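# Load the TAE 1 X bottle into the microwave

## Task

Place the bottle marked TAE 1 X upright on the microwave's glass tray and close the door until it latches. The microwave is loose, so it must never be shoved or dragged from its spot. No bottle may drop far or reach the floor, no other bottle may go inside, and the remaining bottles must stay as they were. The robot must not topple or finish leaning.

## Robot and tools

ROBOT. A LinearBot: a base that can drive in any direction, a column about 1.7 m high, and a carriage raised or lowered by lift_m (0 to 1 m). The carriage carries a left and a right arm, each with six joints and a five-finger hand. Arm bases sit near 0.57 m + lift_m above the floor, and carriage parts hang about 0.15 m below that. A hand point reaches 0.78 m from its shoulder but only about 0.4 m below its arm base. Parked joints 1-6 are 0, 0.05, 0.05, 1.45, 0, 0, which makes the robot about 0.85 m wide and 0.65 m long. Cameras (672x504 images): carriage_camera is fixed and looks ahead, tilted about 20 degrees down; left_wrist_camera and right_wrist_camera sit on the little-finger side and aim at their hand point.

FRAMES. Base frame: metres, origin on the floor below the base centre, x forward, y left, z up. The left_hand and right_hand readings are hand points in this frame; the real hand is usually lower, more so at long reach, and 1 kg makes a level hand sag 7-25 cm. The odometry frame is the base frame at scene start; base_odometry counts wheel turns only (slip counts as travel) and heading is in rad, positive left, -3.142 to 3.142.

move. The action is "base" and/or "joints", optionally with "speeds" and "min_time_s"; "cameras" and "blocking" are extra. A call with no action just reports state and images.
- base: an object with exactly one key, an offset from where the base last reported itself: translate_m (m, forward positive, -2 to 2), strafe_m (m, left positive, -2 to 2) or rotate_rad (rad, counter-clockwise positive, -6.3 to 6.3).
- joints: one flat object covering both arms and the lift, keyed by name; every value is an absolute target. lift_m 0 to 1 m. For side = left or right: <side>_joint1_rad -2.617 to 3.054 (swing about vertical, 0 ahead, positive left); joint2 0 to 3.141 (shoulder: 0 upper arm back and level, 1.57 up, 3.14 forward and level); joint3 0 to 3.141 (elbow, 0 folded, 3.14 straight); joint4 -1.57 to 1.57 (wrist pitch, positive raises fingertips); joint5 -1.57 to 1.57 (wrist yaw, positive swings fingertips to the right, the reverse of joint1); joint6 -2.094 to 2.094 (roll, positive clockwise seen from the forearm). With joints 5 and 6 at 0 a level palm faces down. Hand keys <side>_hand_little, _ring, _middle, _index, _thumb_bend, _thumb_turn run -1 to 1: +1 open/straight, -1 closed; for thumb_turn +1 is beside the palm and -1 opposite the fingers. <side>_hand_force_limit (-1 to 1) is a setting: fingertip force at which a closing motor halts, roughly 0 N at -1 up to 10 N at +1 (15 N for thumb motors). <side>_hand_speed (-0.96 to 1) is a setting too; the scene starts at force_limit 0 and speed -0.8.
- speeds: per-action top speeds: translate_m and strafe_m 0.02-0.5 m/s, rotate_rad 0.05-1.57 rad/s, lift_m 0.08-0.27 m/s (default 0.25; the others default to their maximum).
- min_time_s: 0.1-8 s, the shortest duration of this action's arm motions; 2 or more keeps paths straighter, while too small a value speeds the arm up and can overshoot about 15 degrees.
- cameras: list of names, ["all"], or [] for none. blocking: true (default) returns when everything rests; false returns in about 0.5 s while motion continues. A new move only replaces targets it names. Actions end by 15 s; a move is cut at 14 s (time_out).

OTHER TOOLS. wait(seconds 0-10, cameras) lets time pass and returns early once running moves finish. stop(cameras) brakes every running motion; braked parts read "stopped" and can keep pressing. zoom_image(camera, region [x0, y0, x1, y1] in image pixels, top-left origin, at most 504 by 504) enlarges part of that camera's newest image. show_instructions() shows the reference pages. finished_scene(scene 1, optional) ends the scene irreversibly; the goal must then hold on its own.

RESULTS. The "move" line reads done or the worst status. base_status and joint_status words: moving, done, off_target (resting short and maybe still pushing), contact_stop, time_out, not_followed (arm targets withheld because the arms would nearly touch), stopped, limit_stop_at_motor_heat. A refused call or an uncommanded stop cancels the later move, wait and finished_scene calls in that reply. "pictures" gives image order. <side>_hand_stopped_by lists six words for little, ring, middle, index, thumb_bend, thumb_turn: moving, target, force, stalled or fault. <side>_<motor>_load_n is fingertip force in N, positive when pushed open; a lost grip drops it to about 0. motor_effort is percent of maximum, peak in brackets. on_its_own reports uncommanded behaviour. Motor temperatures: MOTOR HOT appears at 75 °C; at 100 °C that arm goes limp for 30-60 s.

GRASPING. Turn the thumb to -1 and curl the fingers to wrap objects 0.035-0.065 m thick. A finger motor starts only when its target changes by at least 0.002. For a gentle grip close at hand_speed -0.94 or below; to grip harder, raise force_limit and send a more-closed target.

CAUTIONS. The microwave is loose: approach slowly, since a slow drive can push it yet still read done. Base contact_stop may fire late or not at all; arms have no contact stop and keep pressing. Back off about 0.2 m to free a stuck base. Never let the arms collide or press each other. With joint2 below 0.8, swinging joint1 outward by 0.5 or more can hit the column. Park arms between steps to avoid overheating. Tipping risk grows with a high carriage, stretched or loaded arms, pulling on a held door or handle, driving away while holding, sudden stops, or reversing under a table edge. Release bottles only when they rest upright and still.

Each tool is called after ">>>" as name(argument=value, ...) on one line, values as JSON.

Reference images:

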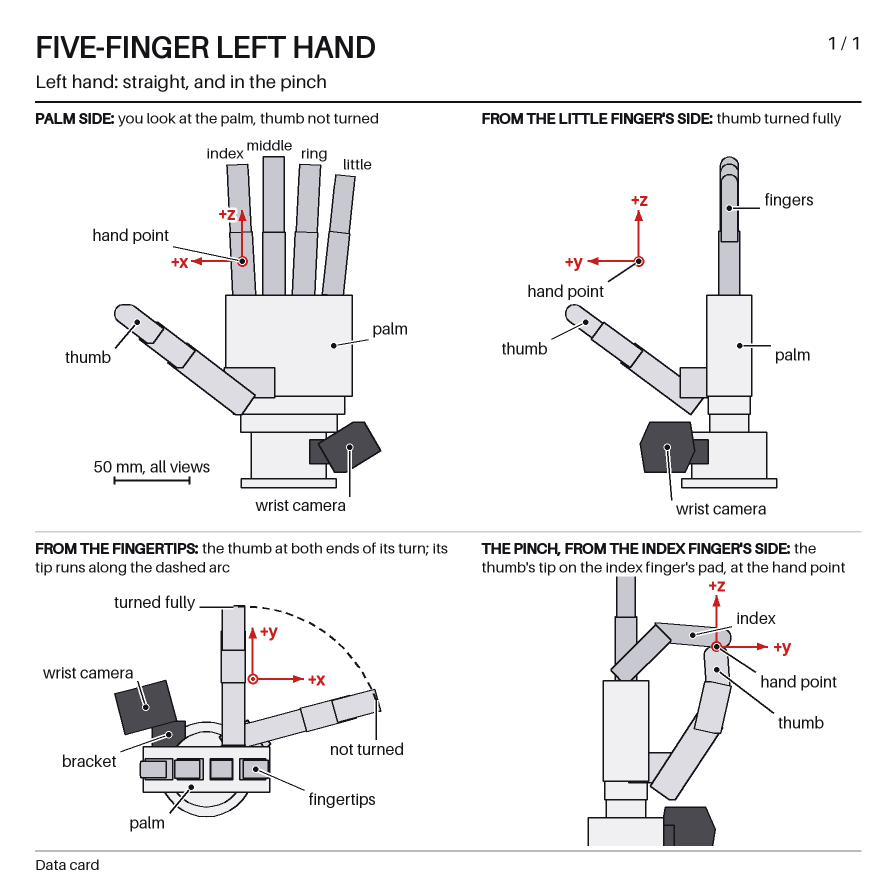

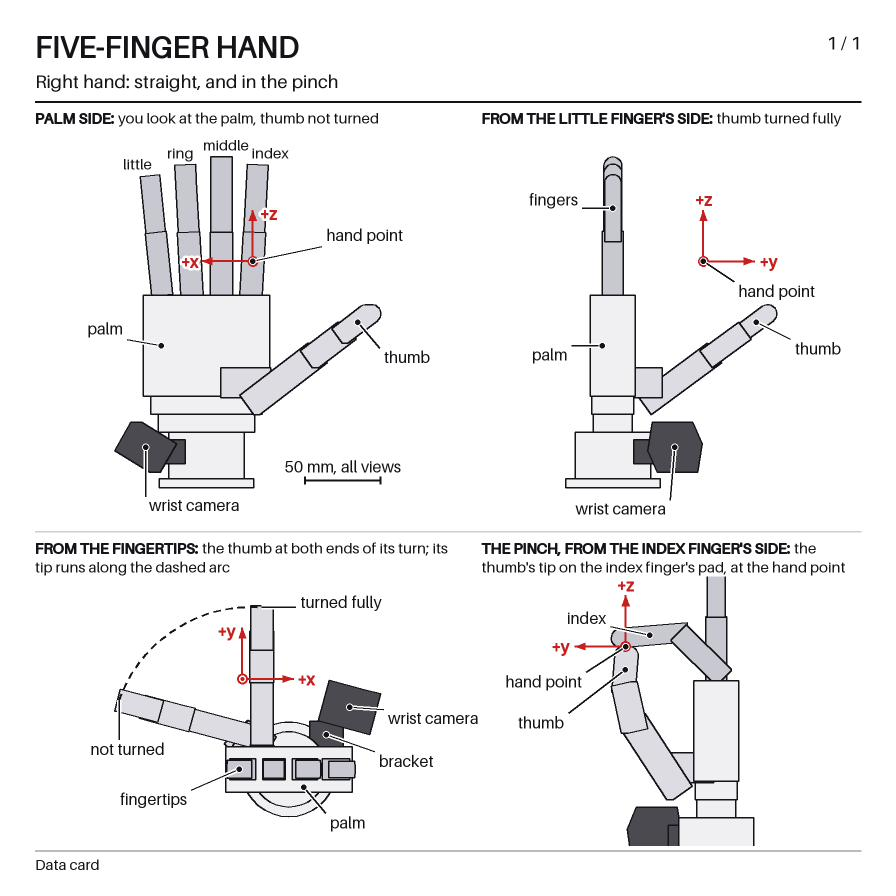

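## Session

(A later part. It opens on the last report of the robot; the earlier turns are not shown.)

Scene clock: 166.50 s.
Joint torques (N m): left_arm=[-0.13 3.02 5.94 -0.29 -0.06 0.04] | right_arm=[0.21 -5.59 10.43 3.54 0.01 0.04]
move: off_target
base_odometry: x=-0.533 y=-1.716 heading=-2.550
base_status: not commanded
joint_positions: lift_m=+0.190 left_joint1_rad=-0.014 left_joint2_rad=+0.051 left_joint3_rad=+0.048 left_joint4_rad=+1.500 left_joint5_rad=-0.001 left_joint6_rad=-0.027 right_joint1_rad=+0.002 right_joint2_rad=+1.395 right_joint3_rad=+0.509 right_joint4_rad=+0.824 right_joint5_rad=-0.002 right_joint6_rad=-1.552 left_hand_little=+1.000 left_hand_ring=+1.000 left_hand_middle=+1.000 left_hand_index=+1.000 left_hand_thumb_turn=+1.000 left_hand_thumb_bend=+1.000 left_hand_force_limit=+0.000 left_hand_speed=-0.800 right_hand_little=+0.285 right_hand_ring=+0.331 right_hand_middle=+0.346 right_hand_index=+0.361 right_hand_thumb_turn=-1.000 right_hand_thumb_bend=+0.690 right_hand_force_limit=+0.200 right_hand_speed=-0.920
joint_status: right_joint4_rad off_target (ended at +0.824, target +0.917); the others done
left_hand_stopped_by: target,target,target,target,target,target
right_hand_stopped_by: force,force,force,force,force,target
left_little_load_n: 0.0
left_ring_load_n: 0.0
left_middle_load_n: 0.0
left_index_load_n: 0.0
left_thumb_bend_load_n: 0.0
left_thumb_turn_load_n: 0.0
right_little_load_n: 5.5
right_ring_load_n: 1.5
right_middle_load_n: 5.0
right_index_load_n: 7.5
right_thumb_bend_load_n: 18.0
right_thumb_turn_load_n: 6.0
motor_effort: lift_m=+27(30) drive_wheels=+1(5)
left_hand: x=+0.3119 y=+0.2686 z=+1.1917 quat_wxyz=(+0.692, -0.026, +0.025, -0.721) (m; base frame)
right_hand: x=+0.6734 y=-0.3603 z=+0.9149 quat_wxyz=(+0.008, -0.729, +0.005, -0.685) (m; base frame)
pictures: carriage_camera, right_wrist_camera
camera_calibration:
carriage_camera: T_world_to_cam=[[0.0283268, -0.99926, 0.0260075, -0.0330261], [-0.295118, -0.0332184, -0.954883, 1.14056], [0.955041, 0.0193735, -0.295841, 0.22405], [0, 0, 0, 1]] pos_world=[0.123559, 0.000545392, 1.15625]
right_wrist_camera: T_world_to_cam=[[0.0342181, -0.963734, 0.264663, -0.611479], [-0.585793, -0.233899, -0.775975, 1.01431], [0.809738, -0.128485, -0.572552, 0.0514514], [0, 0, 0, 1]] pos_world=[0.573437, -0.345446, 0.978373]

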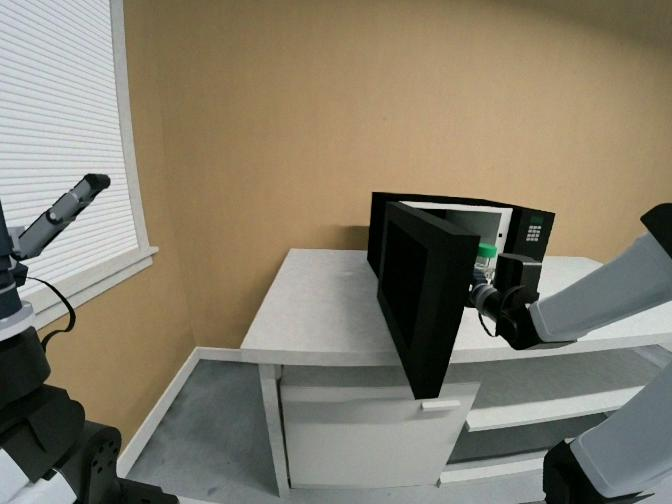

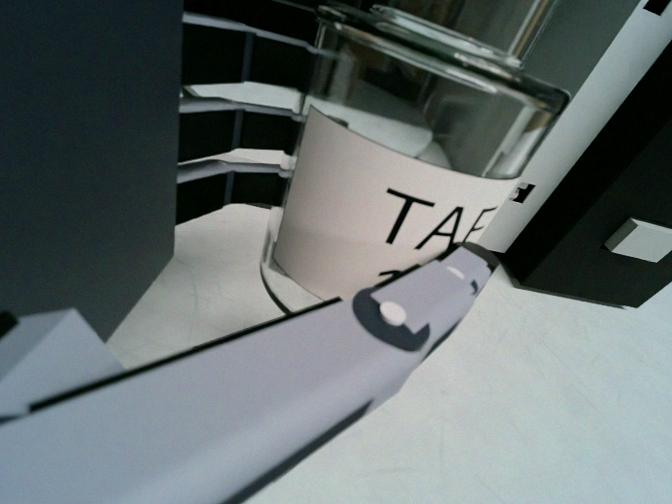

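>>> move(joints={"right_joint1_rad": 0.0, "right_joint2_rad": 1.612, "right_joint3_rad": 0.79, "right_joint4_rad": 0.97, "right_joint5_rad": 0.0, "right_joint6_rad": -1.565}, min_time_s=1.2, cameras=["carriage_camera", "right_wrist_camera"])

Scene clock: 168.30 s.
Joint torques (N m): left_arm=[-0.01 3.02 5.86 -0.3 -0.05 0.05] | right_arm=[0.2 -7.71 10.52 3.49 0 -0.02]
move: off_target
base_odometry: x=-0.533 y=-1.716 heading=-2.550
base_status: not commanded
joint_positions: lift_m=+0.190 left_joint1_rad=-0.014 left_joint2_rad=+0.051 left_joint3_rad=+0.048 left_joint4_rad=+1.500 left_joint5_rad=-0.001 left_joint6_rad=-0.027 right_joint1_rad=+0.002 right_joint2_rad=+1.617 right_joint3_rad=+0.750 right_joint4_rad=+0.877 right_joint5_rad=-0.002 right_joint6_rad=-1.552 left_hand_little=+1.000 left_hand_ring=+1.000 left_hand_middle=+1.000 left_hand_index=+1.000 left_hand_thumb_turn=+1.000 left_hand_thumb_bend=+1.000 left_hand_force_limit=+0.000 left_hand_speed=-0.800 right_hand_little=+0.285 right_hand_ring=+0.331 right_hand_middle=+0.346 right_hand_index=+0.361 right_hand_thumb_turn=-1.000 right_hand_thumb_bend=+0.690 right_hand_force_limit=+0.200 right_hand_speed=-0.920
joint_status: right_joint4_rad off_target (ended at +0.877, target +0.970); the others done
left_hand_stopped_by: target,target,target,target,target,target
right_hand_stopped_by: force,force,force,force,force,target
left_little_load_n: 0.0
left_ring_load_n: 0.0
left_middle_load_n: 0.0
left_index_load_n: 0.0
left_thumb_bend_load_n: 0.0
left_thumb_turn_load_n: 0.0
right_little_load_n: 5.5
right_ring_load_n: 1.5
right_middle_load_n: 5.0
right_index_load_n: 7.5
right_thumb_bend_load_n: 18.0
right_thumb_turn_load_n: 5.5
motor_effort: lift_m=+27(29) drive_wheels=+3(4)
left_hand: x=+0.3119 y=+0.2686 z=+1.1917 quat_wxyz=(+0.692, -0.026, +0.025, -0.721) (m; base frame)
right_hand: x=+0.7375 y=-0.3602 z=+0.9422 quat_wxyz=(+0.008, -0.703, +0.005, -0.711) (m; base frame)
pictures: carriage_camera, right_wrist_camera
camera_calibration:
carriage_camera: T_world_to_cam=[[0.0283268, -0.99926, 0.0260075, -0.0330261], [-0.295118, -0.0332184, -0.954883, 1.14056], [0.955041, 0.0193735, -0.295841, 0.22405], [0, 0, 0, 1]] pos_world=[0.123559, 0.000545392, 1.15625]
right_wrist_camera: T_world_to_cam=[[0.0148455, -0.9639, 0.265851, -0.607667], [-0.527783, -0.233377, -0.816689, 1.06883], [0.84925, -0.128187, -0.512194, -0.0706546], [0, 0, 0, 1]] pos_world=[0.633134, -0.345346, 0.99826]

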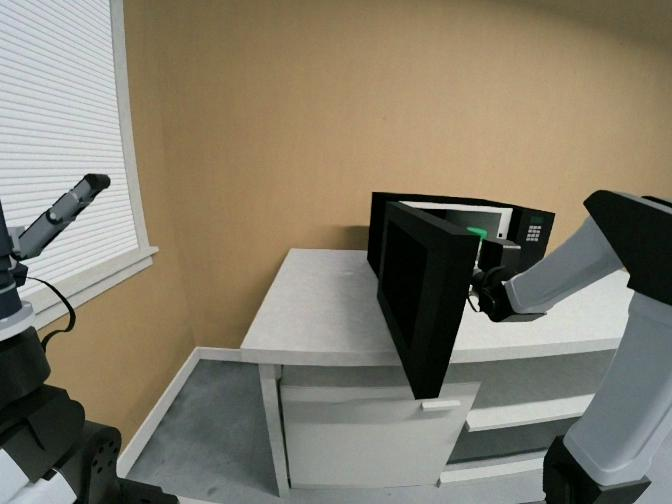

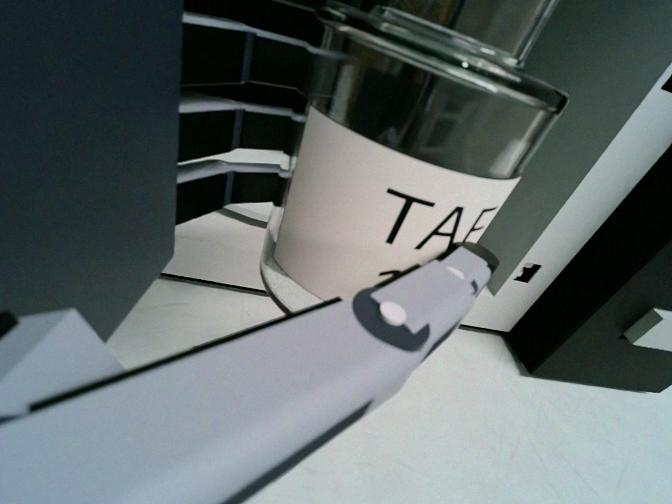

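>>> move(joints={"right_joint1_rad": 0.01, "right_joint2_rad": 1.82, "right_joint3_rad": 1.04, "right_joint4_rad": 0.92, "right_joint5_rad": 0.0, "right_joint6_rad": -1.565}, min_time_s=1.2, cameras=["carriage_camera", "right_wrist_camera"])

Scene clock: 170.43 s.
Joint torques (N m): left_arm=[-0.12 3.07 5.96 -0.32 -0.07 0.02] | right_arm=[1.14 -9.85 10.71 3.29 0 -0.02]
move: off_target
base_odometry: x=-0.533 y=-1.716 heading=-2.550
base_status: not commanded
joint_positions: lift_m=+0.190 left_joint1_rad=-0.014 left_joint2_rad=+0.051 left_joint3_rad=+0.048 left_joint4_rad=+1.500 left_joint5_rad=-0.001 left_joint6_rad=-0.027 right_joint1_rad=+0.002 right_joint2_rad=+1.825 right_joint3_rad=+1.000 right_joint4_rad=+0.846 right_joint5_rad=-0.002 right_joint6_rad=-1.552 left_hand_little=+1.000 left_hand_ring=+1.000 left_hand_middle=+1.000 left_hand_index=+1.000 left_hand_thumb_turn=+1.000 left_hand_thumb_bend=+1.000 left_hand_force_limit=+0.000 left_hand_speed=-0.800 right_hand_little=+0.285 right_hand_ring=+0.331 right_hand_middle=+0.346 right_hand_index=+0.361 right_hand_thumb_turn=-1.000 right_hand_thumb_bend=+0.690 right_hand_force_limit=+0.200 right_hand_speed=-0.920
joint_status: right_joint4_rad off_target (ended at +0.846, target +0.920); the others done
left_hand_stopped_by: target,target,target,target,target,target
right_hand_stopped_by: force,force,force,force,force,target
left_little_load_n: 0.0
left_ring_load_n: 0.0
left_middle_load_n: 0.0
left_index_load_n: 0.0
left_thumb_bend_load_n: 0.0
left_thumb_turn_load_n: 0.0
right_little_load_n: 5.5
right_ring_load_n: 1.5
right_middle_load_n: 4.5
right_index_load_n: 7.5
right_thumb_bend_load_n: 18.0
right_thumb_turn_load_n: 6.0
motor_effort: lift_m=+26(29) drive_wheels=+1(4)
left_hand: x=+0.3119 y=+0.2686 z=+1.1917 quat_wxyz=(+0.692, -0.026, +0.025, -0.721) (m; base frame)
right_hand: x=+0.7980 y=-0.3600 z=+0.9450 quat_wxyz=(+0.008, -0.700, +0.005, -0.714) (m; base frame)
pictures: carriage_camera, right_wrist_camera
camera_calibration:
carriage_camera: T_world_to_cam=[[0.0283268, -0.99926, 0.0260075, -0.0330261], [-0.295118, -0.0332184, -0.954883, 1.14056], [0.955041, 0.0193735, -0.295841, 0.22405], [0, 0, 0, 1]] pos_world=[0.123559, 0.000545392, 1.15625]
right_wrist_camera: T_world_to_cam=[[0.012314, -0.963897, 0.26599, -0.607214], [-0.519974, -0.233387, -0.821679, 1.1015], [0.854093, -0.12819, -0.504076, -0.132064], [0, 0, 0, 1]] pos_world=[0.693022, -0.345146, 1.00002]

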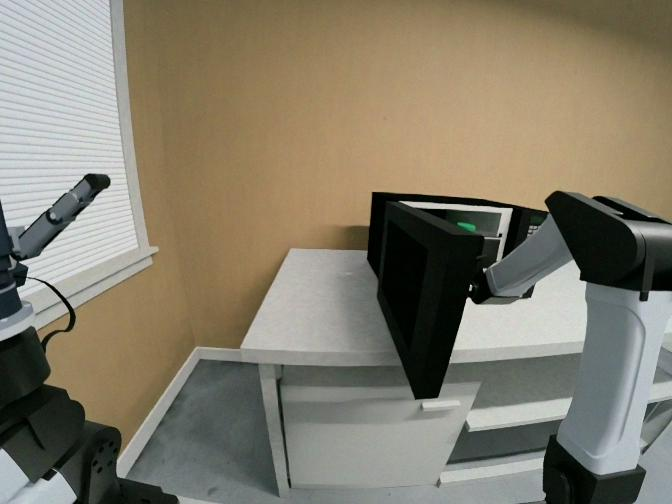

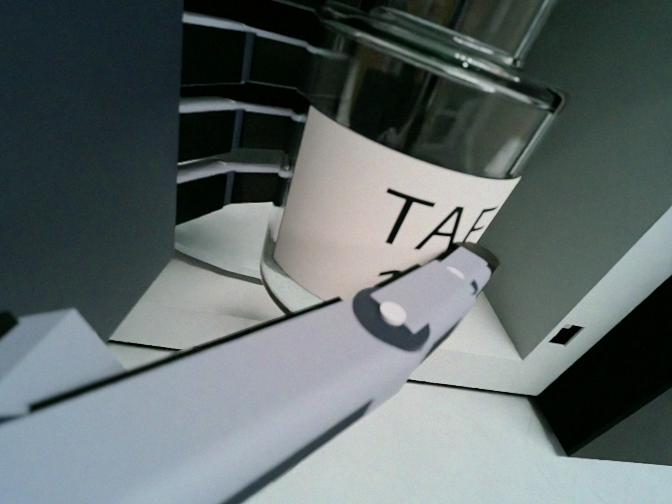

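>>> move(joints={"right_joint1_rad": 0.025, "right_joint2_rad": 2.02, "right_joint3_rad": 1.318, "right_joint4_rad": 0.82, "right_joint5_rad": 0.0, "right_joint6_rad": -1.565}, min_time_s=1.2)

>>> move(joints={"right_joint1_rad": 0.025, "right_joint2_rad": 2.225, "right_joint3_rad": 1.655, "right_joint4_rad": 0.69, "right_joint5_rad": 0.0, "right_joint6_rad": -1.565}, min_time_s=1.2, cameras=["carriage_camera", "right_wrist_camera"])

Scene clock: 172.30 s.
Joint torques (N m): left_arm=[-0.12 3.04 5.91 -0.3 -0.05 0.05] | right_arm=[0.92 -11.89 10.92 3.32 0 -0.02]
move: off_target
base_odometry: x=-0.533 y=-1.716 heading=-2.550
base_status: not commanded
joint_positions: lift_m=+0.190 left_joint1_rad=-0.014 left_joint2_rad=+0.051 left_joint3_rad=+0.048 left_joint4_rad=+1.500 left_joint5_rad=-0.001 left_joint6_rad=-0.027 right_joint1_rad=+0.018 right_joint2_rad=+2.025 right_joint3_rad=+1.276 right_joint4_rad=+0.746 right_joint5_rad=-0.002 right_joint6_rad=-1.552 left_hand_little=+1.000 left_hand_ring=+1.000 left_hand_middle=+1.000 left_hand_index=+1.000 left_hand_thumb_turn=+1.000 left_hand_thumb_bend=+1.000 left_hand_force_limit=+0.000 left_hand_speed=-0.800 right_hand_little=+0.285 right_hand_ring=+0.331 right_hand_middle=+0.346 right_hand_index=+0.361 right_hand_thumb_turn=-1.000 right_hand_thumb_bend=+0.690 right_hand_force_limit=+0.200 right_hand_speed=-0.920
joint_status: right_joint4_rad off_target (ended at +0.746, target +0.820); the others done
left_hand_stopped_by: target,target,target,target,target,target
right_hand_stopped_by: force,force,force,force,force,target
left_little_load_n: 0.0
left_ring_load_n: 0.0
left_middle_load_n: 0.0
left_index_load_n: 0.0
left_thumb_bend_load_n: 0.0
left_thumb_turn_load_n: 0.0
right_little_load_n: 5.5
right_ring_load_n: 1.5
right_middle_load_n: 5.0
right_index_load_n: 7.5
right_thumb_bend_load_n: 18.0
right_thumb_turn_load_n: 6.0
motor_effort: lift_m=+27(29) drive_wheels=+2(5)
left_hand: x=+0.3119 y=+0.2686 z=+1.1917 quat_wxyz=(+0.692, -0.026, +0.025, -0.721) (m; base frame)
right_hand: x=+0.8576 y=-0.3499 z=+0.9372 quat_wxyz=(+0.014, -0.708, +0.000, -0.706) (m; base frame)
pictures: none

Scene clock: 173.80 s.
Joint torques (N m): left_arm=[-0.13 2.97 5.93 -0.26 -0.06 0.05] | right_arm=[1.02 -13.89 11.48 3.26 0 -0.02]
move: off_target
base_odometry: x=-0.533 y=-1.716 heading=-2.550
base_status: not commanded
joint_positions: lift_m=+0.190 left_joint1_rad=-0.014 left_joint2_rad=+0.051 left_joint3_rad=+0.048 left_joint4_rad=+1.500 left_joint5_rad=-0.001 left_joint6_rad=-0.027 right_joint1_rad=+0.019 right_joint2_rad=+2.230 right_joint3_rad=+1.612 right_joint4_rad=+0.616 right_joint5_rad=-0.002 right_joint6_rad=-1.552 left_hand_little=+1.000 left_hand_ring=+1.000 left_hand_middle=+1.000 left_hand_index=+1.000 left_hand_thumb_turn=+1.000 left_hand_thumb_bend=+1.000 left_hand_force_limit=+0.000 left_hand_speed=-0.800 right_hand_little=+0.285 right_hand_ring=+0.331 right_hand_middle=+0.346 right_hand_index=+0.361 right_hand_thumb_turn=-1.000 right_hand_thumb_bend=+0.690 right_hand_force_limit=+0.200 right_hand_speed=-0.920
joint_status: right_joint4_rad off_target (ended at +0.616, target +0.690); the others done
left_hand_stopped_by: target,target,target,target,target,target
right_hand_stopped_by: force,force,force,force,force,target
left_little_load_n: 0.0
left_ring_load_n: 0.0
left_middle_load_n: 0.0
left_index_load_n: 0.0
left_thumb_bend_load_n: 0.0
left_thumb_turn_load_n: 0.0
right_little_load_n: 5.5
right_ring_load_n: 1.5
right_middle_load_n: 5.0
right_index_load_n: 7.5
right_thumb_bend_load_n: 18.0
right_thumb_turn_load_n: 6.0
motor_effort: lift_m=+27(28) drive_wheels=+4(5)
left_hand: x=+0.3119 y=+0.2686 z=+1.1917 quat_wxyz=(+0.692, -0.026, +0.025, -0.721) (m; base frame)
right_hand: x=+0.9176 y=-0.3485 z=+0.9385 quat_wxyz=(+0.014, -0.708, -0.001, -0.706) (m; base frame)
pictures: carriage_camera, right_wrist_camera
camera_calibration:
carriage_camera: T_world_to_cam=[[0.0283268, -0.99926, 0.0260075, -0.0330261], [-0.295118, -0.0332184, -0.954883, 1.14056], [0.955041, 0.0193735, -0.295841, 0.22405], [0, 0, 0, 1]] pos_world=[0.123559, 0.000545392, 1.15625]
right_wrist_camera: T_world_to_cam=[[0.0339507, -0.963451, 0.265723, -0.615423], [-0.534125, -0.242213, -0.809965, 1.16004], [0.844724, -0.114431, -0.522826, -0.205059], [0, 0, 0, 1]] pos_world=[0.813719, -0.335417, 0.995915]

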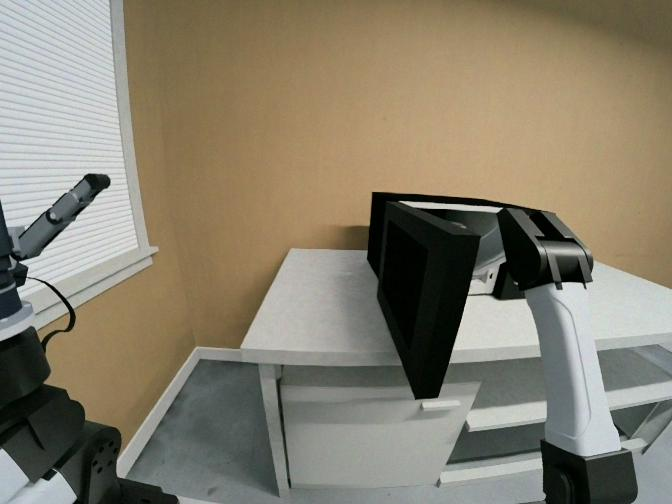

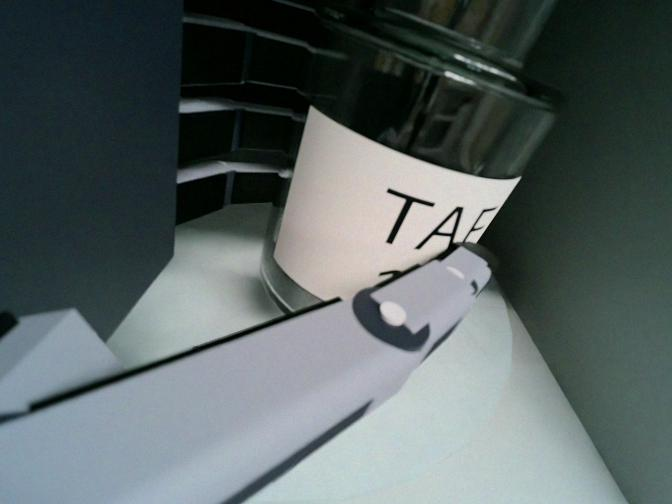

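>>> move(joints={"right_joint1_rad": 0.025, "right_joint2_rad": 2.41, "right_joint3_rad": 1.98, "right_joint4_rad": 0.55, "right_joint5_rad": 0.0, "right_joint6_rad": -1.565}, min_time_s=1.2, cameras=["carriage_camera", "right_wrist_camera"])

Scene clock: 175.87 s.
Joint torques (N m): left_arm=[-0.13 2.95 5.9 -0.29 -0.04 0.04] | right_arm=[1.02 -15.42 11.71 3.3 0 -0.02]
move: off_target
base_odometry: x=-0.533 y=-1.716 heading=-2.550
base_status: not commanded
joint_positions: lift_m=+0.190 left_joint1_rad=-0.014 left_joint2_rad=+0.051 left_joint3_rad=+0.048 left_joint4_rad=+1.500 left_joint5_rad=-0.001 left_joint6_rad=-0.027 right_joint1_rad=+0.019 right_joint2_rad=+2.415 right_joint3_rad=+1.936 right_joint4_rad=+0.476 right_joint5_rad=-0.002 right_joint6_rad=-1.552 left_hand_little=+1.000 left_hand_ring=+1.000 left_hand_middle=+1.000 left_hand_index=+1.000 left_hand_thumb_turn=+1.000 left_hand_thumb_bend=+1.000 left_hand_force_limit=+0.000 left_hand_speed=-0.800 right_hand_little=+0.285 right_hand_ring=+0.331 right_hand_middle=+0.346 right_hand_index=+0.361 right_hand_thumb_turn=-1.000 right_hand_thumb_bend=+0.690 right_hand_force_limit=+0.200 right_hand_speed=-0.920
joint_status: right_joint4_rad off_target (ended at +0.476, target +0.550); the others done
left_hand_stopped_by: target,target,target,target,target,target
right_hand_stopped_by: force,force,force,force,force,target
left_little_load_n: 0.0
left_ring_load_n: 0.0
left_middle_load_n: 0.0
left_index_load_n: 0.0
left_thumb_bend_load_n: 0.5
left_thumb_turn_load_n: 0.0
right_little_load_n: 5.5
right_ring_load_n: 1.5
right_middle_load_n: 5.0
right_index_load_n: 7.5
right_thumb_bend_load_n: 18.0
right_thumb_turn_load_n: 6.0
motor_effort: lift_m=+28(29) drive_wheels=+3(4)
left_hand: x=+0.3119 y=+0.2686 z=+1.1917 quat_wxyz=(+0.692, -0.026, +0.025, -0.721) (m; base frame)
right_hand: x=+0.9639 y=-0.3477 z=+0.9386 quat_wxyz=(+0.014, -0.708, -0.001, -0.706) (m; base frame)
pictures: carriage_camera, right_wrist_camera
camera_calibration:
carriage_camera: T_world_to_cam=[[0.0283268, -0.99926, 0.0260075, -0.0330261], [-0.295118, -0.0332184, -0.954883, 1.14056], [0.955041, 0.0193735, -0.295841, 0.22405], [0, 0, 0, 1]] pos_world=[0.123559, 0.000545392, 1.15625]
right_wrist_camera: T_world_to_cam=[[0.0340467, -0.963451, 0.265712, -0.616199], [-0.534418, -0.242214, -0.809771, 1.18505], [0.844534, -0.114431, -0.523132, -0.243598], [0, 0, 0, 1]] pos_world=[0.860019, -0.334517, 0.995917]

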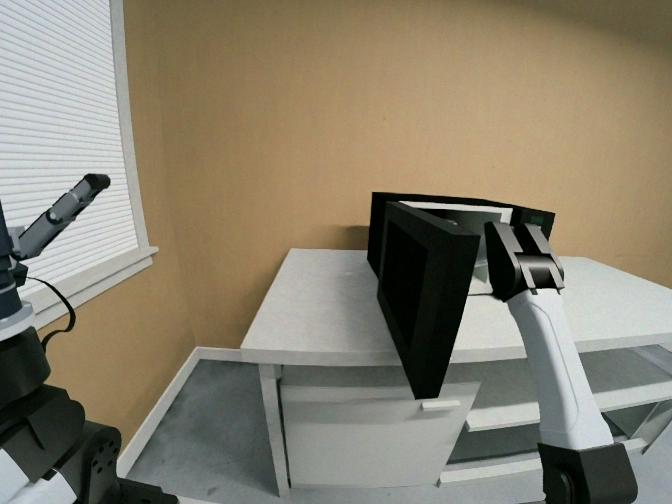

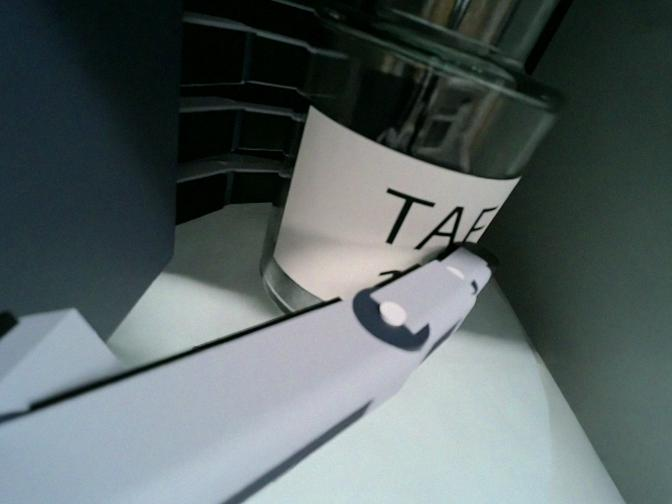

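>>> move(joints={"lift_m": 0.17}, speeds={"lift_m": 0.08})

>>> move(joints={"lift_m": 0.16}, speeds={"lift_m": 0.08}, cameras=["right_wrist_camera"])

Scene clock: 178.57 s.
Joint torques (N m): left_arm=[-0.23 3.04 6.02 -0.3 -0.07 0.04] | right_arm=[1.01 -16.28 11.1 3.43 0 -0.02]
move: done
base_odometry: x=-0.533 y=-1.716 heading=-2.550
base_status: not commanded
joint_positions: lift_m=+0.170 left_joint1_rad=-0.014 left_joint2_rad=+0.051 left_joint3_rad=+0.048 left_joint4_rad=+1.500 left_joint5_rad=-0.001 left_joint6_rad=-0.027 right_joint1_rad=+0.019 right_joint2_rad=+2.424 right_joint3_rad=+1.944 right_joint4_rad=+0.464 right_joint5_rad=-0.002 right_joint6_rad=-1.552 left_hand_little=+1.000 left_hand_ring=+1.000 left_hand_middle=+1.000 left_hand_index=+1.000 left_hand_thumb_turn=+1.000 left_hand_thumb_bend=+1.000 left_hand_force_limit=+0.000 left_hand_speed=-0.800 right_hand_little=+0.285 right_hand_ring=+0.331 right_hand_middle=+0.346 right_hand_index=+0.361 right_hand_thumb_turn=-1.000 right_hand_thumb_bend=+0.690 right_hand_force_limit=+0.200 right_hand_speed=-0.920
joint_status: all done
left_hand_stopped_by: target,target,target,target,target,target
right_hand_stopped_by: force,force,force,force,force,target
left_little_load_n: 0.0
left_ring_load_n: 0.0
left_middle_load_n: 0.0
left_index_load_n: 0.0
left_thumb_bend_load_n: 0.0
left_thumb_turn_load_n: 0.0
right_little_load_n: 5.5
right_ring_load_n: 1.5
right_middle_load_n: 4.5
right_index_load_n: 7.5
right_thumb_bend_load_n: 18.0
right_thumb_turn_load_n: 5.5
motor_effort: lift_m=+27(29) drive_wheels=-3(5)
left_hand: x=+0.3119 y=+0.2686 z=+1.1716 quat_wxyz=(+0.692, -0.026, +0.025, -0.721) (m; base frame)
right_hand: x=+0.9649 y=-0.3476 z=+0.9127 quat_wxyz=(+0.014, -0.713, -0.001, -0.701) (m; base frame)
pictures: none

Scene clock: 179.10 s.
Joint torques (N m): left_arm=[-0.05 3.06 6.08 -0.3 -0.04 0.03] | right_arm=[1.02 -16.7 10.81 3.36 0.01 -0.01]
move: done
base_odometry: x=-0.533 y=-1.716 heading=-2.550
base_status: not commanded
joint_positions: lift_m=+0.160 left_joint1_rad=-0.014 left_joint2_rad=+0.051 left_joint3_rad=+0.048 left_joint4_rad=+1.500 left_joint5_rad=-0.001 left_joint6_rad=-0.027 right_joint1_rad=+0.019 right_joint2_rad=+2.428 right_joint3_rad=+1.946 right_joint4_rad=+0.468 right_joint5_rad=-0.002 right_joint6_rad=-1.553 left_hand_little=+1.000 left_hand_ring=+1.000 left_hand_middle=+1.000 left_hand_index=+1.000 left_hand_thumb_turn=+1.000 left_hand_thumb_bend=+1.000 left_hand_force_limit=+0.000 left_hand_speed=-0.800 right_hand_little=+0.285 right_hand_ring=+0.331 right_hand_middle=+0.346 right_hand_index=+0.361 right_hand_thumb_turn=-1.000 right_hand_thumb_bend=+0.690 right_hand_force_limit=+0.200 right_hand_speed=-0.920
joint_status: all done
left_hand_stopped_by: target,target,target,target,target,target
right_hand_stopped_by: force,force,force,force,force,target
left_little_load_n: 0.0
left_ring_load_n: 0.0
left_middle_load_n: 0.0
left_index_load_n: 0.0
left_thumb_bend_load_n: 0.0
left_thumb_turn_load_n: 0.0
right_little_load_n: 5.5
right_ring_load_n: 1.5
right_middle_load_n: 5.0
right_index_load_n: 7.5
right_thumb_bend_load_n: 18.0
right_thumb_turn_load_n: 5.5
motor_effort: lift_m=+27(28) drive_wheels=+2(4)
left_hand: x=+0.3119 y=+0.2686 z=+1.1617 quat_wxyz=(+0.692, -0.026, +0.025, -0.721) (m; base frame)
right_hand: x=+0.9656 y=-0.3477 z=+0.9024 quat_wxyz=(+0.014, -0.712, -0.001, -0.702) (m; base frame)
pictures: right_wrist_camera
camera_calibration:
right_wrist_camera: T_world_to_cam=[[0.037006, -0.963185, 0.26628, -0.609902], [-0.543277, -0.243036, -0.803606, 1.15945], [0.838737, -0.114926, -0.53227, -0.250213], [0, 0, 0, 1]] pos_world=[0.862334, -0.334416, 0.960963]

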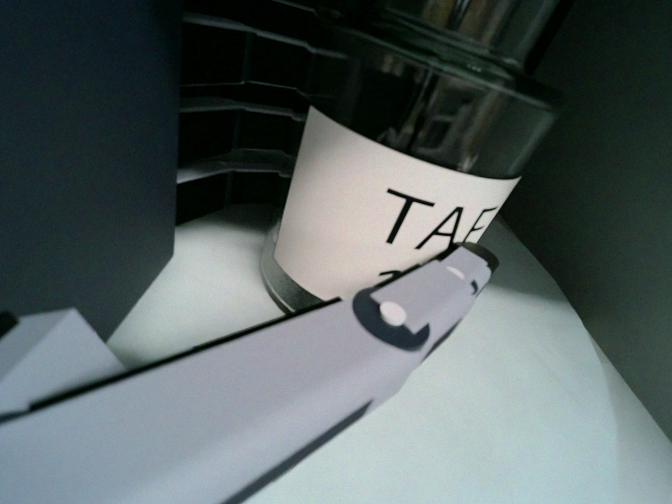

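>>> move(joints={"lift_m": 0.15}, speeds={"lift_m": 0.08}, cameras=["right_wrist_camera"])

Scene clock: 179.73 s.
Joint torques (N m): left_arm=[-0.1 3.04 6.01 -0.27 -0.02 0.04] | right_arm=[1.01 -16.72 10.84 3.09 0.02 0.04]
move: done
base_odometry: x=-0.533 y=-1.716 heading=-2.550
base_status: not commanded
joint_positions: lift_m=+0.150 left_joint1_rad=-0.014 left_joint2_rad=+0.051 left_joint3_rad=+0.048 left_joint4_rad=+1.500 left_joint5_rad=-0.001 left_joint6_rad=-0.027 right_joint1_rad=+0.019 right_joint2_rad=+2.428 right_joint3_rad=+1.947 right_joint4_rad=+0.493 right_joint5_rad=-0.002 right_joint6_rad=-1.556 left_hand_little=+1.000 left_hand_ring=+1.000 left_hand_middle=+1.000 left_hand_index=+1.000 left_hand_thumb_turn=+1.000 left_hand_thumb_bend=+1.000 left_hand_force_limit=+0.000 left_hand_speed=-0.800 right_hand_little=+0.285 right_hand_ring=+0.331 right_hand_middle=+0.346 right_hand_index=+0.361 right_hand_thumb_turn=-1.000 right_hand_thumb_bend=+0.690 right_hand_force_limit=+0.200 right_hand_speed=-0.920
joint_status: all done
left_hand_stopped_by: target,target,target,target,target,target
right_hand_stopped_by: force,force,force,force,force,target
left_little_load_n: 0.0
left_ring_load_n: 0.0
left_middle_load_n: 0.0
left_index_load_n: 0.0
left_thumb_bend_load_n: 0.0
left_thumb_turn_load_n: 0.0
right_little_load_n: 6.0
right_ring_load_n: 1.5
right_middle_load_n: 5.0
right_index_load_n: 7.5
right_thumb_bend_load_n: 18.0
right_thumb_turn_load_n: 5.0
motor_effort: lift_m=+27(29) drive_wheels=+4(5)
left_hand: x=+0.3120 y=+0.2686 z=+1.1517 quat_wxyz=(+0.692, -0.026, +0.025, -0.721) (m; base frame)
right_hand: x=+0.9664 y=-0.3478 z=+0.8996 quat_wxyz=(+0.012, -0.703, -0.002, -0.711) (m; base frame)
pictures: right_wrist_camera
camera_calibration:
right_wrist_camera: T_world_to_cam=[[0.0297597, -0.962301, 0.270353, -0.605754], [-0.522642, -0.245534, -0.816431, 1.14831], [0.852033, -0.117001, -0.510246, -0.285813], [0, 0, 0, 1]] pos_world=[0.861701, -0.33441, 0.955444]

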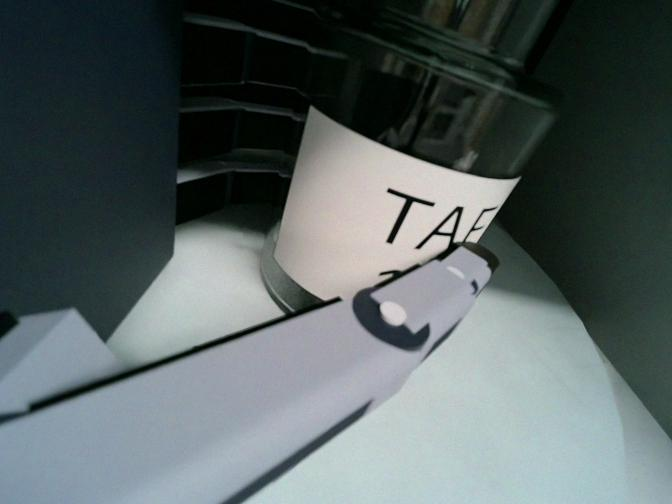

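>>> move(joints={"right_joint4_rad": 0.475}, min_time_s=1.0)

Scene clock: 181.33 s.
Joint torques (N m): left_arm=[-0.13 3.06 5.97 -0.27 -0.04 0.05] | right_arm=[1.02 -16.65 10.19 2.54 0 0.01]
move: done
base_odometry: x=-0.533 y=-1.716 heading=-2.550
base_status: not commanded
joint_positions: lift_m=+0.150 left_joint1_rad=-0.014 left_joint2_rad=+0.051 left_joint3_rad=+0.048 left_joint4_rad=+1.500 left_joint5_rad=-0.001 left_joint6_rad=-0.027 right_joint1_rad=+0.019 right_joint2_rad=+2.428 right_joint3_rad=+1.954 right_joint4_rad=+0.472 right_joint5_rad=-0.002 right_joint6_rad=-1.557 left_hand_little=+1.000 left_hand_ring=+1.000 left_hand_middle=+1.000 left_hand_index=+1.000 left_hand_thumb_turn=+1.000 left_hand_thumb_bend=+1.000 left_hand_force_limit=+0.000 left_hand_speed=-0.800 right_hand_little=+0.285 right_hand_ring=+0.331 right_hand_middle=+0.346 right_hand_index=+0.361 right_hand_thumb_turn=-1.000 right_hand_thumb_bend=+0.690 right_hand_force_limit=+0.200 right_hand_speed=-0.920
joint_status: all done
left_hand_stopped_by: target,target,target,target,target,target
right_hand_stopped_by: force,force,force,force,force,target
left_little_load_n: 0.0
left_ring_load_n: 0.0
left_middle_load_n: 0.0
left_index_load_n: -0.5
left_thumb_bend_load_n: 0.0
left_thumb_turn_load_n: 0.0
right_little_load_n: 6.5
right_ring_load_n: 2.0
right_middle_load_n: 4.5
right_index_load_n: 6.5
right_thumb_bend_load_n: 18.5
right_thumb_turn_load_n: 4.0
motor_effort: lift_m=+25(29) drive_wheels=+3(5)
left_hand: x=+0.3120 y=+0.2686 z=+1.1517 quat_wxyz=(+0.692, -0.026, +0.025, -0.721) (m; base frame)
right_hand: x=+0.9664 y=-0.3479 z=+0.8975 quat_wxyz=(+0.012, -0.708, -0.002, -0.706) (m; base frame)
pictures: none

>>> move(joints={"right_hand_little": 0.5, "right_hand_ring": 0.5, "right_hand_middle": 0.5, "right_hand_index": 0.5, "right_hand_thumb_bend": 0.85}, cameras=["right_wrist_camera"])

Scene clock: 183.43 s.
Joint torques (N m): left_arm=[-0.17 2.97 5.87 -0.28 -0.07 0.03] | right_arm=[1.02 -16.65 9.69 2.51 -0.01 0.05]
Motor temperatures (°C): left_arm=[24 30 33 26 25 25] | right_arm=[28 35 38 44 27 28]
move: done
base_odometry: x=-0.533 y=-1.716 heading=-2.550
base_status: not commanded
joint_positions: lift_m=+0.150 left_joint1_rad=-0.014 left_joint2_rad=+0.051 left_joint3_rad=+0.048 left_joint4_rad=+1.500 left_joint5_rad=-0.001 left_joint6_rad=-0.027 right_joint1_rad=+0.019 right_joint2_rad=+2.428 right_joint3_rad=+1.959 right_joint4_rad=+0.473 right_joint5_rad=-0.001 right_joint6_rad=-1.558 left_hand_little=+1.000 left_hand_ring=+1.000 left_hand_middle=+1.000 left_hand_index=+1.000 left_hand_thumb_turn=+1.000 left_hand_thumb_bend=+1.000 left_hand_force_limit=+0.000 left_hand_speed=-0.800 right_hand_little=+0.500 right_hand_ring=+0.500 right_hand_middle=+0.500 right_hand_index=+0.500 right_hand_thumb_turn=-1.000 right_hand_thumb_bend=+0.850 right_hand_force_limit=+0.200 right_hand_speed=-0.920
joint_status: all done
left_hand_stopped_by: target,target,target,target,target,target
right_hand_stopped_by: target,target,target,target,target,target
left_little_load_n: 0.0
left_ring_load_n: 0.0
left_middle_load_n: 0.0
left_index_load_n: 0.0
left_thumb_bend_load_n: 0.0
left_thumb_turn_load_n: 0.0
right_little_load_n: 0.0
right_ring_load_n: 0.0
right_middle_load_n: 0.0
right_index_load_n: 0.0
right_thumb_bend_load_n: 0.0
right_thumb_turn_load_n: 0.0
motor_effort: lift_m=+27(29) drive_wheels=+2(5)
left_hand: x=+0.3120 y=+0.2686 z=+1.1517 quat_wxyz=(+0.692, -0.026, +0.025, -0.721) (m; base frame)
right_hand: x=+0.9669 y=-0.3480 z=+0.9006 quat_wxyz=(+0.011, -0.706, -0.002, -0.708) (m; base frame)
pictures: right_wrist_camera
camera_calibration:
right_wrist_camera: T_world_to_cam=[[0.0311869, -0.961883, 0.271677, -0.608604], [-0.52932, -0.24646, -0.811836, 1.15125], [0.847849, -0.118486, -0.51683, -0.27629], [0, 0, 0, 1]] pos_world=[0.862613, -0.334405, 0.957176]

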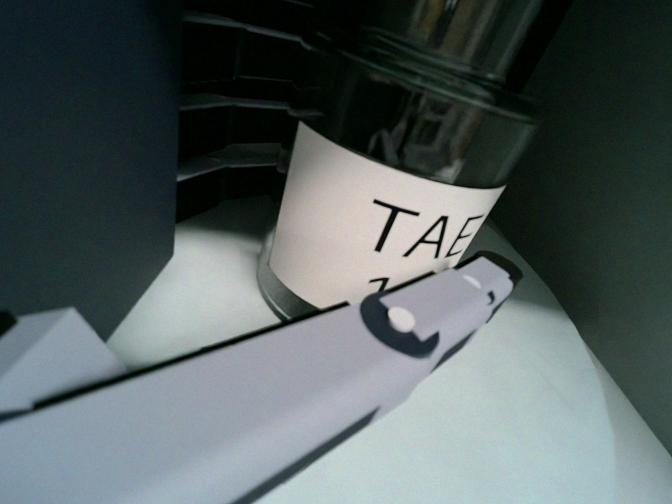

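>>> move(joints={"right_hand_little": 1, "right_hand_ring": 1, "right_hand_middle": 1, "right_hand_index": 1, "right_hand_thumb_bend": 1, "right_hand_speed": -0.85}, cameras=["right_wrist_camera"])

Scene clock: 185.27 s.
Joint torques (N m): left_arm=[-0.21 3.06 5.98 -0.29 -0.07 0.09] | right_arm=[1.01 -16.65 9.68 2.51 -0.01 0.06]
move: done
base_odometry: x=-0.533 y=-1.716 heading=-2.550
base_status: not commanded
joint_positions: lift_m=+0.150 left_joint1_rad=-0.014 left_joint2_rad=+0.051 left_joint3_rad=+0.048 left_joint4_rad=+1.500 left_joint5_rad=-0.001 left_joint6_rad=-0.027 right_joint1_rad=+0.019 right_joint2_rad=+2.428 right_joint3_rad=+1.959 right_joint4_rad=+0.473 right_joint5_rad=-0.001 right_joint6_rad=-1.558 left_hand_little=+1.000 left_hand_ring=+1.000 left_hand_middle=+1.000 left_hand_index=+1.000 left_hand_thumb_turn=+1.000 left_hand_thumb_bend=+1.000 left_hand_force_limit=+0.000 left_hand_speed=-0.800 right_hand_little=+1.000 right_hand_ring=+1.000 right_hand_middle=+1.000 right_hand_index=+1.000 right_hand_thumb_turn=-1.000 right_hand_thumb_bend=+1.000 right_hand_force_limit=+0.200 right_hand_speed=-0.850
joint_status: all done
left_hand_stopped_by: target,target,target,target,target,target
right_hand_stopped_by: target,target,target,target,target,target
left_little_load_n: 0.0
left_ring_load_n: 0.0
left_middle_load_n: 0.0
left_index_load_n: 0.0
left_thumb_bend_load_n: 0.0
left_thumb_turn_load_n: 0.0
right_little_load_n: 0.0
right_ring_load_n: 0.0
right_middle_load_n: 0.0
right_index_load_n: 0.0
right_thumb_bend_load_n: 0.0
right_thumb_turn_load_n: 0.0
motor_effort: lift_m=+28(28) drive_wheels=+3(4)
left_hand: x=+0.3120 y=+0.2686 z=+1.1517 quat_wxyz=(+0.692, -0.026, +0.025, -0.721) (m; base frame)
right_hand: x=+0.9669 y=-0.3480 z=+0.9006 quat_wxyz=(+0.011, -0.706, -0.002, -0.708) (m; base frame)
pictures: right_wrist_camera
camera_calibration:
right_wrist_camera: T_world_to_cam=[[0.0311869, -0.961883, 0.271677, -0.608604], [-0.52932, -0.24646, -0.811836, 1.15125], [0.847849, -0.118486, -0.51683, -0.27629], [0, 0, 0, 1]] pos_world=[0.862613, -0.334405, 0.957176]

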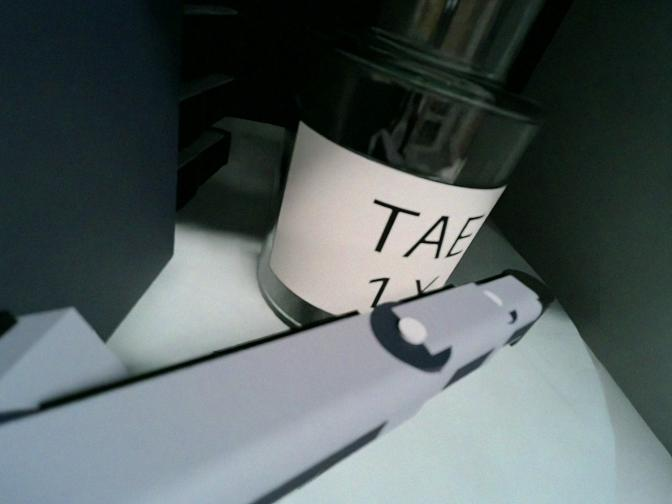

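>>> move(joints={"right_joint1_rad": 0.028, "right_joint2_rad": 2.215, "right_joint3_rad": 1.636, "right_joint4_rad": 0.614, "right_joint5_rad": 0.0, "right_joint6_rad": -1.565}, min_time_s=1.5, cameras=["right_wrist_camera"])

Scene clock: 187.50 s.
Joint torques (N m): left_arm=[-0.1 3.02 5.94 -0.32 -0.03 0.05] | right_arm=[1.03 -16.75 6.54 2.52 -0.01 0.06]
move: done
base_odometry: x=-0.533 y=-1.716 heading=-2.550
base_status: not commanded
joint_positions: lift_m=+0.150 left_joint1_rad=-0.014 left_joint2_rad=+0.051 left_joint3_rad=+0.048 left_joint4_rad=+1.500 left_joint5_rad=-0.001 left_joint6_rad=-0.027 right_joint1_rad=+0.021 right_joint2_rad=+2.251 right_joint3_rad=+1.646 right_joint4_rad=+0.610 right_joint5_rad=-0.001 right_joint6_rad=-1.558 left_hand_little=+1.000 left_hand_ring=+1.000 left_hand_middle=+1.000 left_hand_index=+1.000 left_hand_thumb_turn=+1.000 left_hand_thumb_bend=+1.000 left_hand_force_limit=+0.000 left_hand_speed=-0.800 right_hand_little=+1.000 right_hand_ring=+1.000 right_hand_middle=+1.000 right_hand_index=+1.000 right_hand_thumb_turn=-1.000 right_hand_thumb_bend=+1.000 right_hand_force_limit=+0.200 right_hand_speed=-0.850
joint_status: all done
left_hand_stopped_by: target,target,target,target,target,target
right_hand_stopped_by: target,target,target,target,target,target
left_little_load_n: 0.0
left_ring_load_n: 0.0
left_middle_load_n: 0.0
left_index_load_n: 0.0
left_thumb_bend_load_n: 0.0
left_thumb_turn_load_n: 0.0
right_little_load_n: 0.0
right_ring_load_n: 0.0
right_middle_load_n: 0.0
right_index_load_n: 0.0
right_thumb_bend_load_n: 0.0
right_thumb_turn_load_n: 0.5
motor_effort: lift_m=+27(28) drive_wheels=-4(5)
left_hand: x=+0.3120 y=+0.2686 z=+1.1517 quat_wxyz=(+0.692, -0.026, +0.025, -0.721) (m; base frame)
right_hand: x=+0.9235 y=-0.3470 z=+0.9009 quat_wxyz=(+0.012, -0.705, -0.003, -0.709) (m; base frame)
pictures: right_wrist_camera
camera_calibration:
right_wrist_camera: T_world_to_cam=[[0.0332547, -0.961814, 0.271678, -0.608188], [-0.527149, -0.247822, -0.812833, 1.12726], [0.849122, -0.116184, -0.51526, -0.241124], [0, 0, 0, 1]] pos_world=[0.819205, -0.333617, 0.957268]

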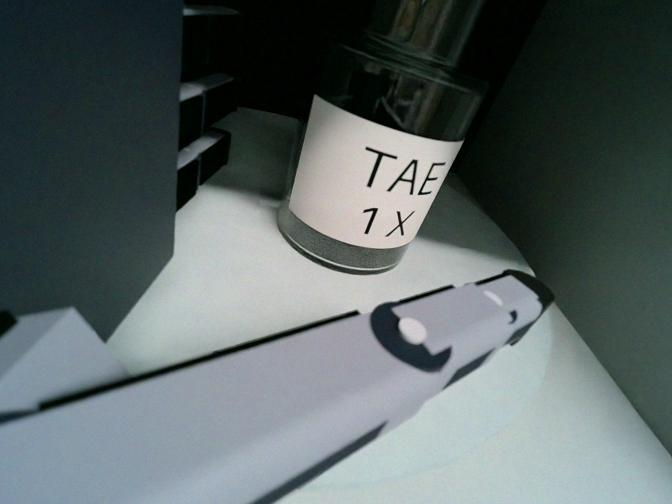

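>>> move(joints={"right_joint1_rad": 0.028, "right_joint2_rad": 1.99, "right_joint3_rad": 1.295, "right_joint4_rad": 0.743, "right_joint5_rad": 0.0, "right_joint6_rad": -1.565}, min_time_s=1.0)

>>> move(joints={"right_joint1_rad": 0.02, "right_joint2_rad": 1.6, "right_joint3_rad": 0.765, "right_joint4_rad": 0.868, "right_joint5_rad": 0.0, "right_joint6_rad": -1.565}, min_time_s=1.5, cameras=["right_wrist_camera", "carriage_camera"])

Scene clock: 189.03 s.
Joint torques (N m): left_arm=[-0.09 3.07 5.85 -0.29 -0.06 0.07] | right_arm=[1.05 -14.05 6.28 2.5 -0.01 0.06]
move: done
base_odometry: x=-0.533 y=-1.716 heading=-2.550
base_status: not commanded
joint_positions: lift_m=+0.150 left_joint1_rad=-0.014 left_joint2_rad=+0.051 left_joint3_rad=+0.048 left_joint4_rad=+1.500 left_joint5_rad=-0.001 left_joint6_rad=-0.027 right_joint1_rad=+0.021 right_joint2_rad=+2.019 right_joint3_rad=+1.305 right_joint4_rad=+0.739 right_joint5_rad=-0.001 right_joint6_rad=-1.558 left_hand_little=+1.000 left_hand_ring=+1.000 left_hand_middle=+1.000 left_hand_index=+1.000 left_hand_thumb_turn=+1.000 left_hand_thumb_bend=+1.000 left_hand_force_limit=+0.000 left_hand_speed=-0.800 right_hand_little=+1.000 right_hand_ring=+1.000 right_hand_middle=+1.000 right_hand_index=+1.000 right_hand_thumb_turn=-1.000 right_hand_thumb_bend=+1.000 right_hand_force_limit=+0.200 right_hand_speed=-0.850
joint_status: all done
left_hand_stopped_by: target,target,target,target,target,target
right_hand_stopped_by: target,target,target,target,target,target
left_little_load_n: 0.0
left_ring_load_n: 0.0
left_middle_load_n: 0.0
left_index_load_n: 0.0
left_thumb_bend_load_n: 0.0
left_thumb_turn_load_n: 0.0
right_little_load_n: 0.0
right_ring_load_n: 0.0
right_middle_load_n: 0.0
right_index_load_n: 0.0
right_thumb_bend_load_n: 0.0
right_thumb_turn_load_n: 0.0
motor_effort: lift_m=+27(29) drive_wheels=-4(5)
left_hand: x=+0.3120 y=+0.2686 z=+1.1517 quat_wxyz=(+0.692, -0.026, +0.025, -0.721) (m; base frame)
right_hand: x=+0.8613 y=-0.3483 z=+0.9137 quat_wxyz=(+0.013, -0.698, -0.003, -0.716) (m; base frame)
pictures: none

Scene clock: 190.83 s.
Joint torques (N m): left_arm=[-0.06 2.99 5.81 -0.32 -0.03 0.06] | right_arm=[0.28 -9.26 5.93 2.52 -0.01 0.06]
move: done
base_odometry: x=-0.533 y=-1.716 heading=-2.550
base_status: not commanded
joint_positions: lift_m=+0.150 left_joint1_rad=-0.014 left_joint2_rad=+0.051 left_joint3_rad=+0.048 left_joint4_rad=+1.500 left_joint5_rad=-0.001 left_joint6_rad=-0.027 right_joint1_rad=+0.021 right_joint2_rad=+1.621 right_joint3_rad=+0.775 right_joint4_rad=+0.864 right_joint5_rad=-0.001 right_joint6_rad=-1.558 left_hand_little=+1.000 left_hand_ring=+1.000 left_hand_middle=+1.000 left_hand_index=+1.000 left_hand_thumb_turn=+1.000 left_hand_thumb_bend=+1.000 left_hand_force_limit=+0.000 left_hand_speed=-0.800 right_hand_little=+1.000 right_hand_ring=+1.000 right_hand_middle=+1.000 right_hand_index=+1.000 right_hand_thumb_turn=-1.000 right_hand_thumb_bend=+1.000 right_hand_force_limit=+0.200 right_hand_speed=-0.850
joint_status: all done
left_hand_stopped_by: target,target,target,target,target,target
right_hand_stopped_by: target,target,target,target,target,target
left_little_load_n: 0.0
left_ring_load_n: 0.0
left_middle_load_n: 0.0
left_index_load_n: 0.0
left_thumb_bend_load_n: 0.0
left_thumb_turn_load_n: 0.0
right_little_load_n: 0.0
right_ring_load_n: 0.0
right_middle_load_n: 0.0
right_index_load_n: 0.0
right_thumb_bend_load_n: 0.0
right_thumb_turn_load_n: 0.0
motor_effort: lift_m=+26(29) drive_wheels=-4(5)
left_hand: x=+0.3120 y=+0.2686 z=+1.1517 quat_wxyz=(+0.692, -0.026, +0.025, -0.721) (m; base frame)
right_hand: x=+0.7428 y=-0.3508 z=+0.9087 quat_wxyz=(+0.012, -0.701, -0.003, -0.713) (m; base frame)
pictures: carriage_camera, right_wrist_camera
camera_calibration:
carriage_camera: T_world_to_cam=[[0.0283268, -0.99926, 0.0260075, -0.0319858], [-0.295118, -0.0332184, -0.954883, 1.10237], [0.955041, 0.0193735, -0.295841, 0.212216], [0, 0, 0, 1]] pos_world=[0.123559, 0.000545392, 1.11625]
right_wrist_camera: T_world_to_cam=[[0.030017, -0.961878, 0.271827, -0.605785], [-0.517481, -0.247621, -0.819083, 1.03591], [0.855168, -0.116079, -0.505187, -0.0976891], [0, 0, 0, 1]] pos_world=[0.63779, -0.337517, 0.963816]

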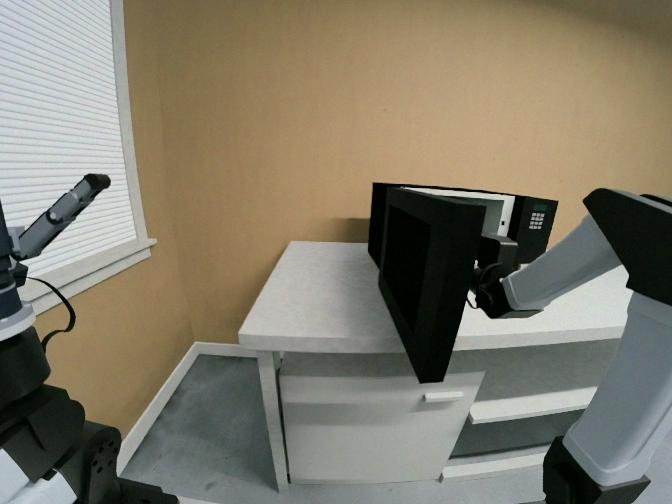

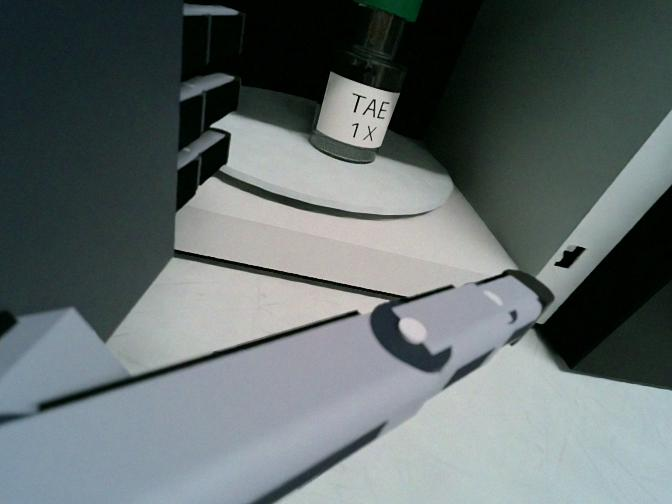

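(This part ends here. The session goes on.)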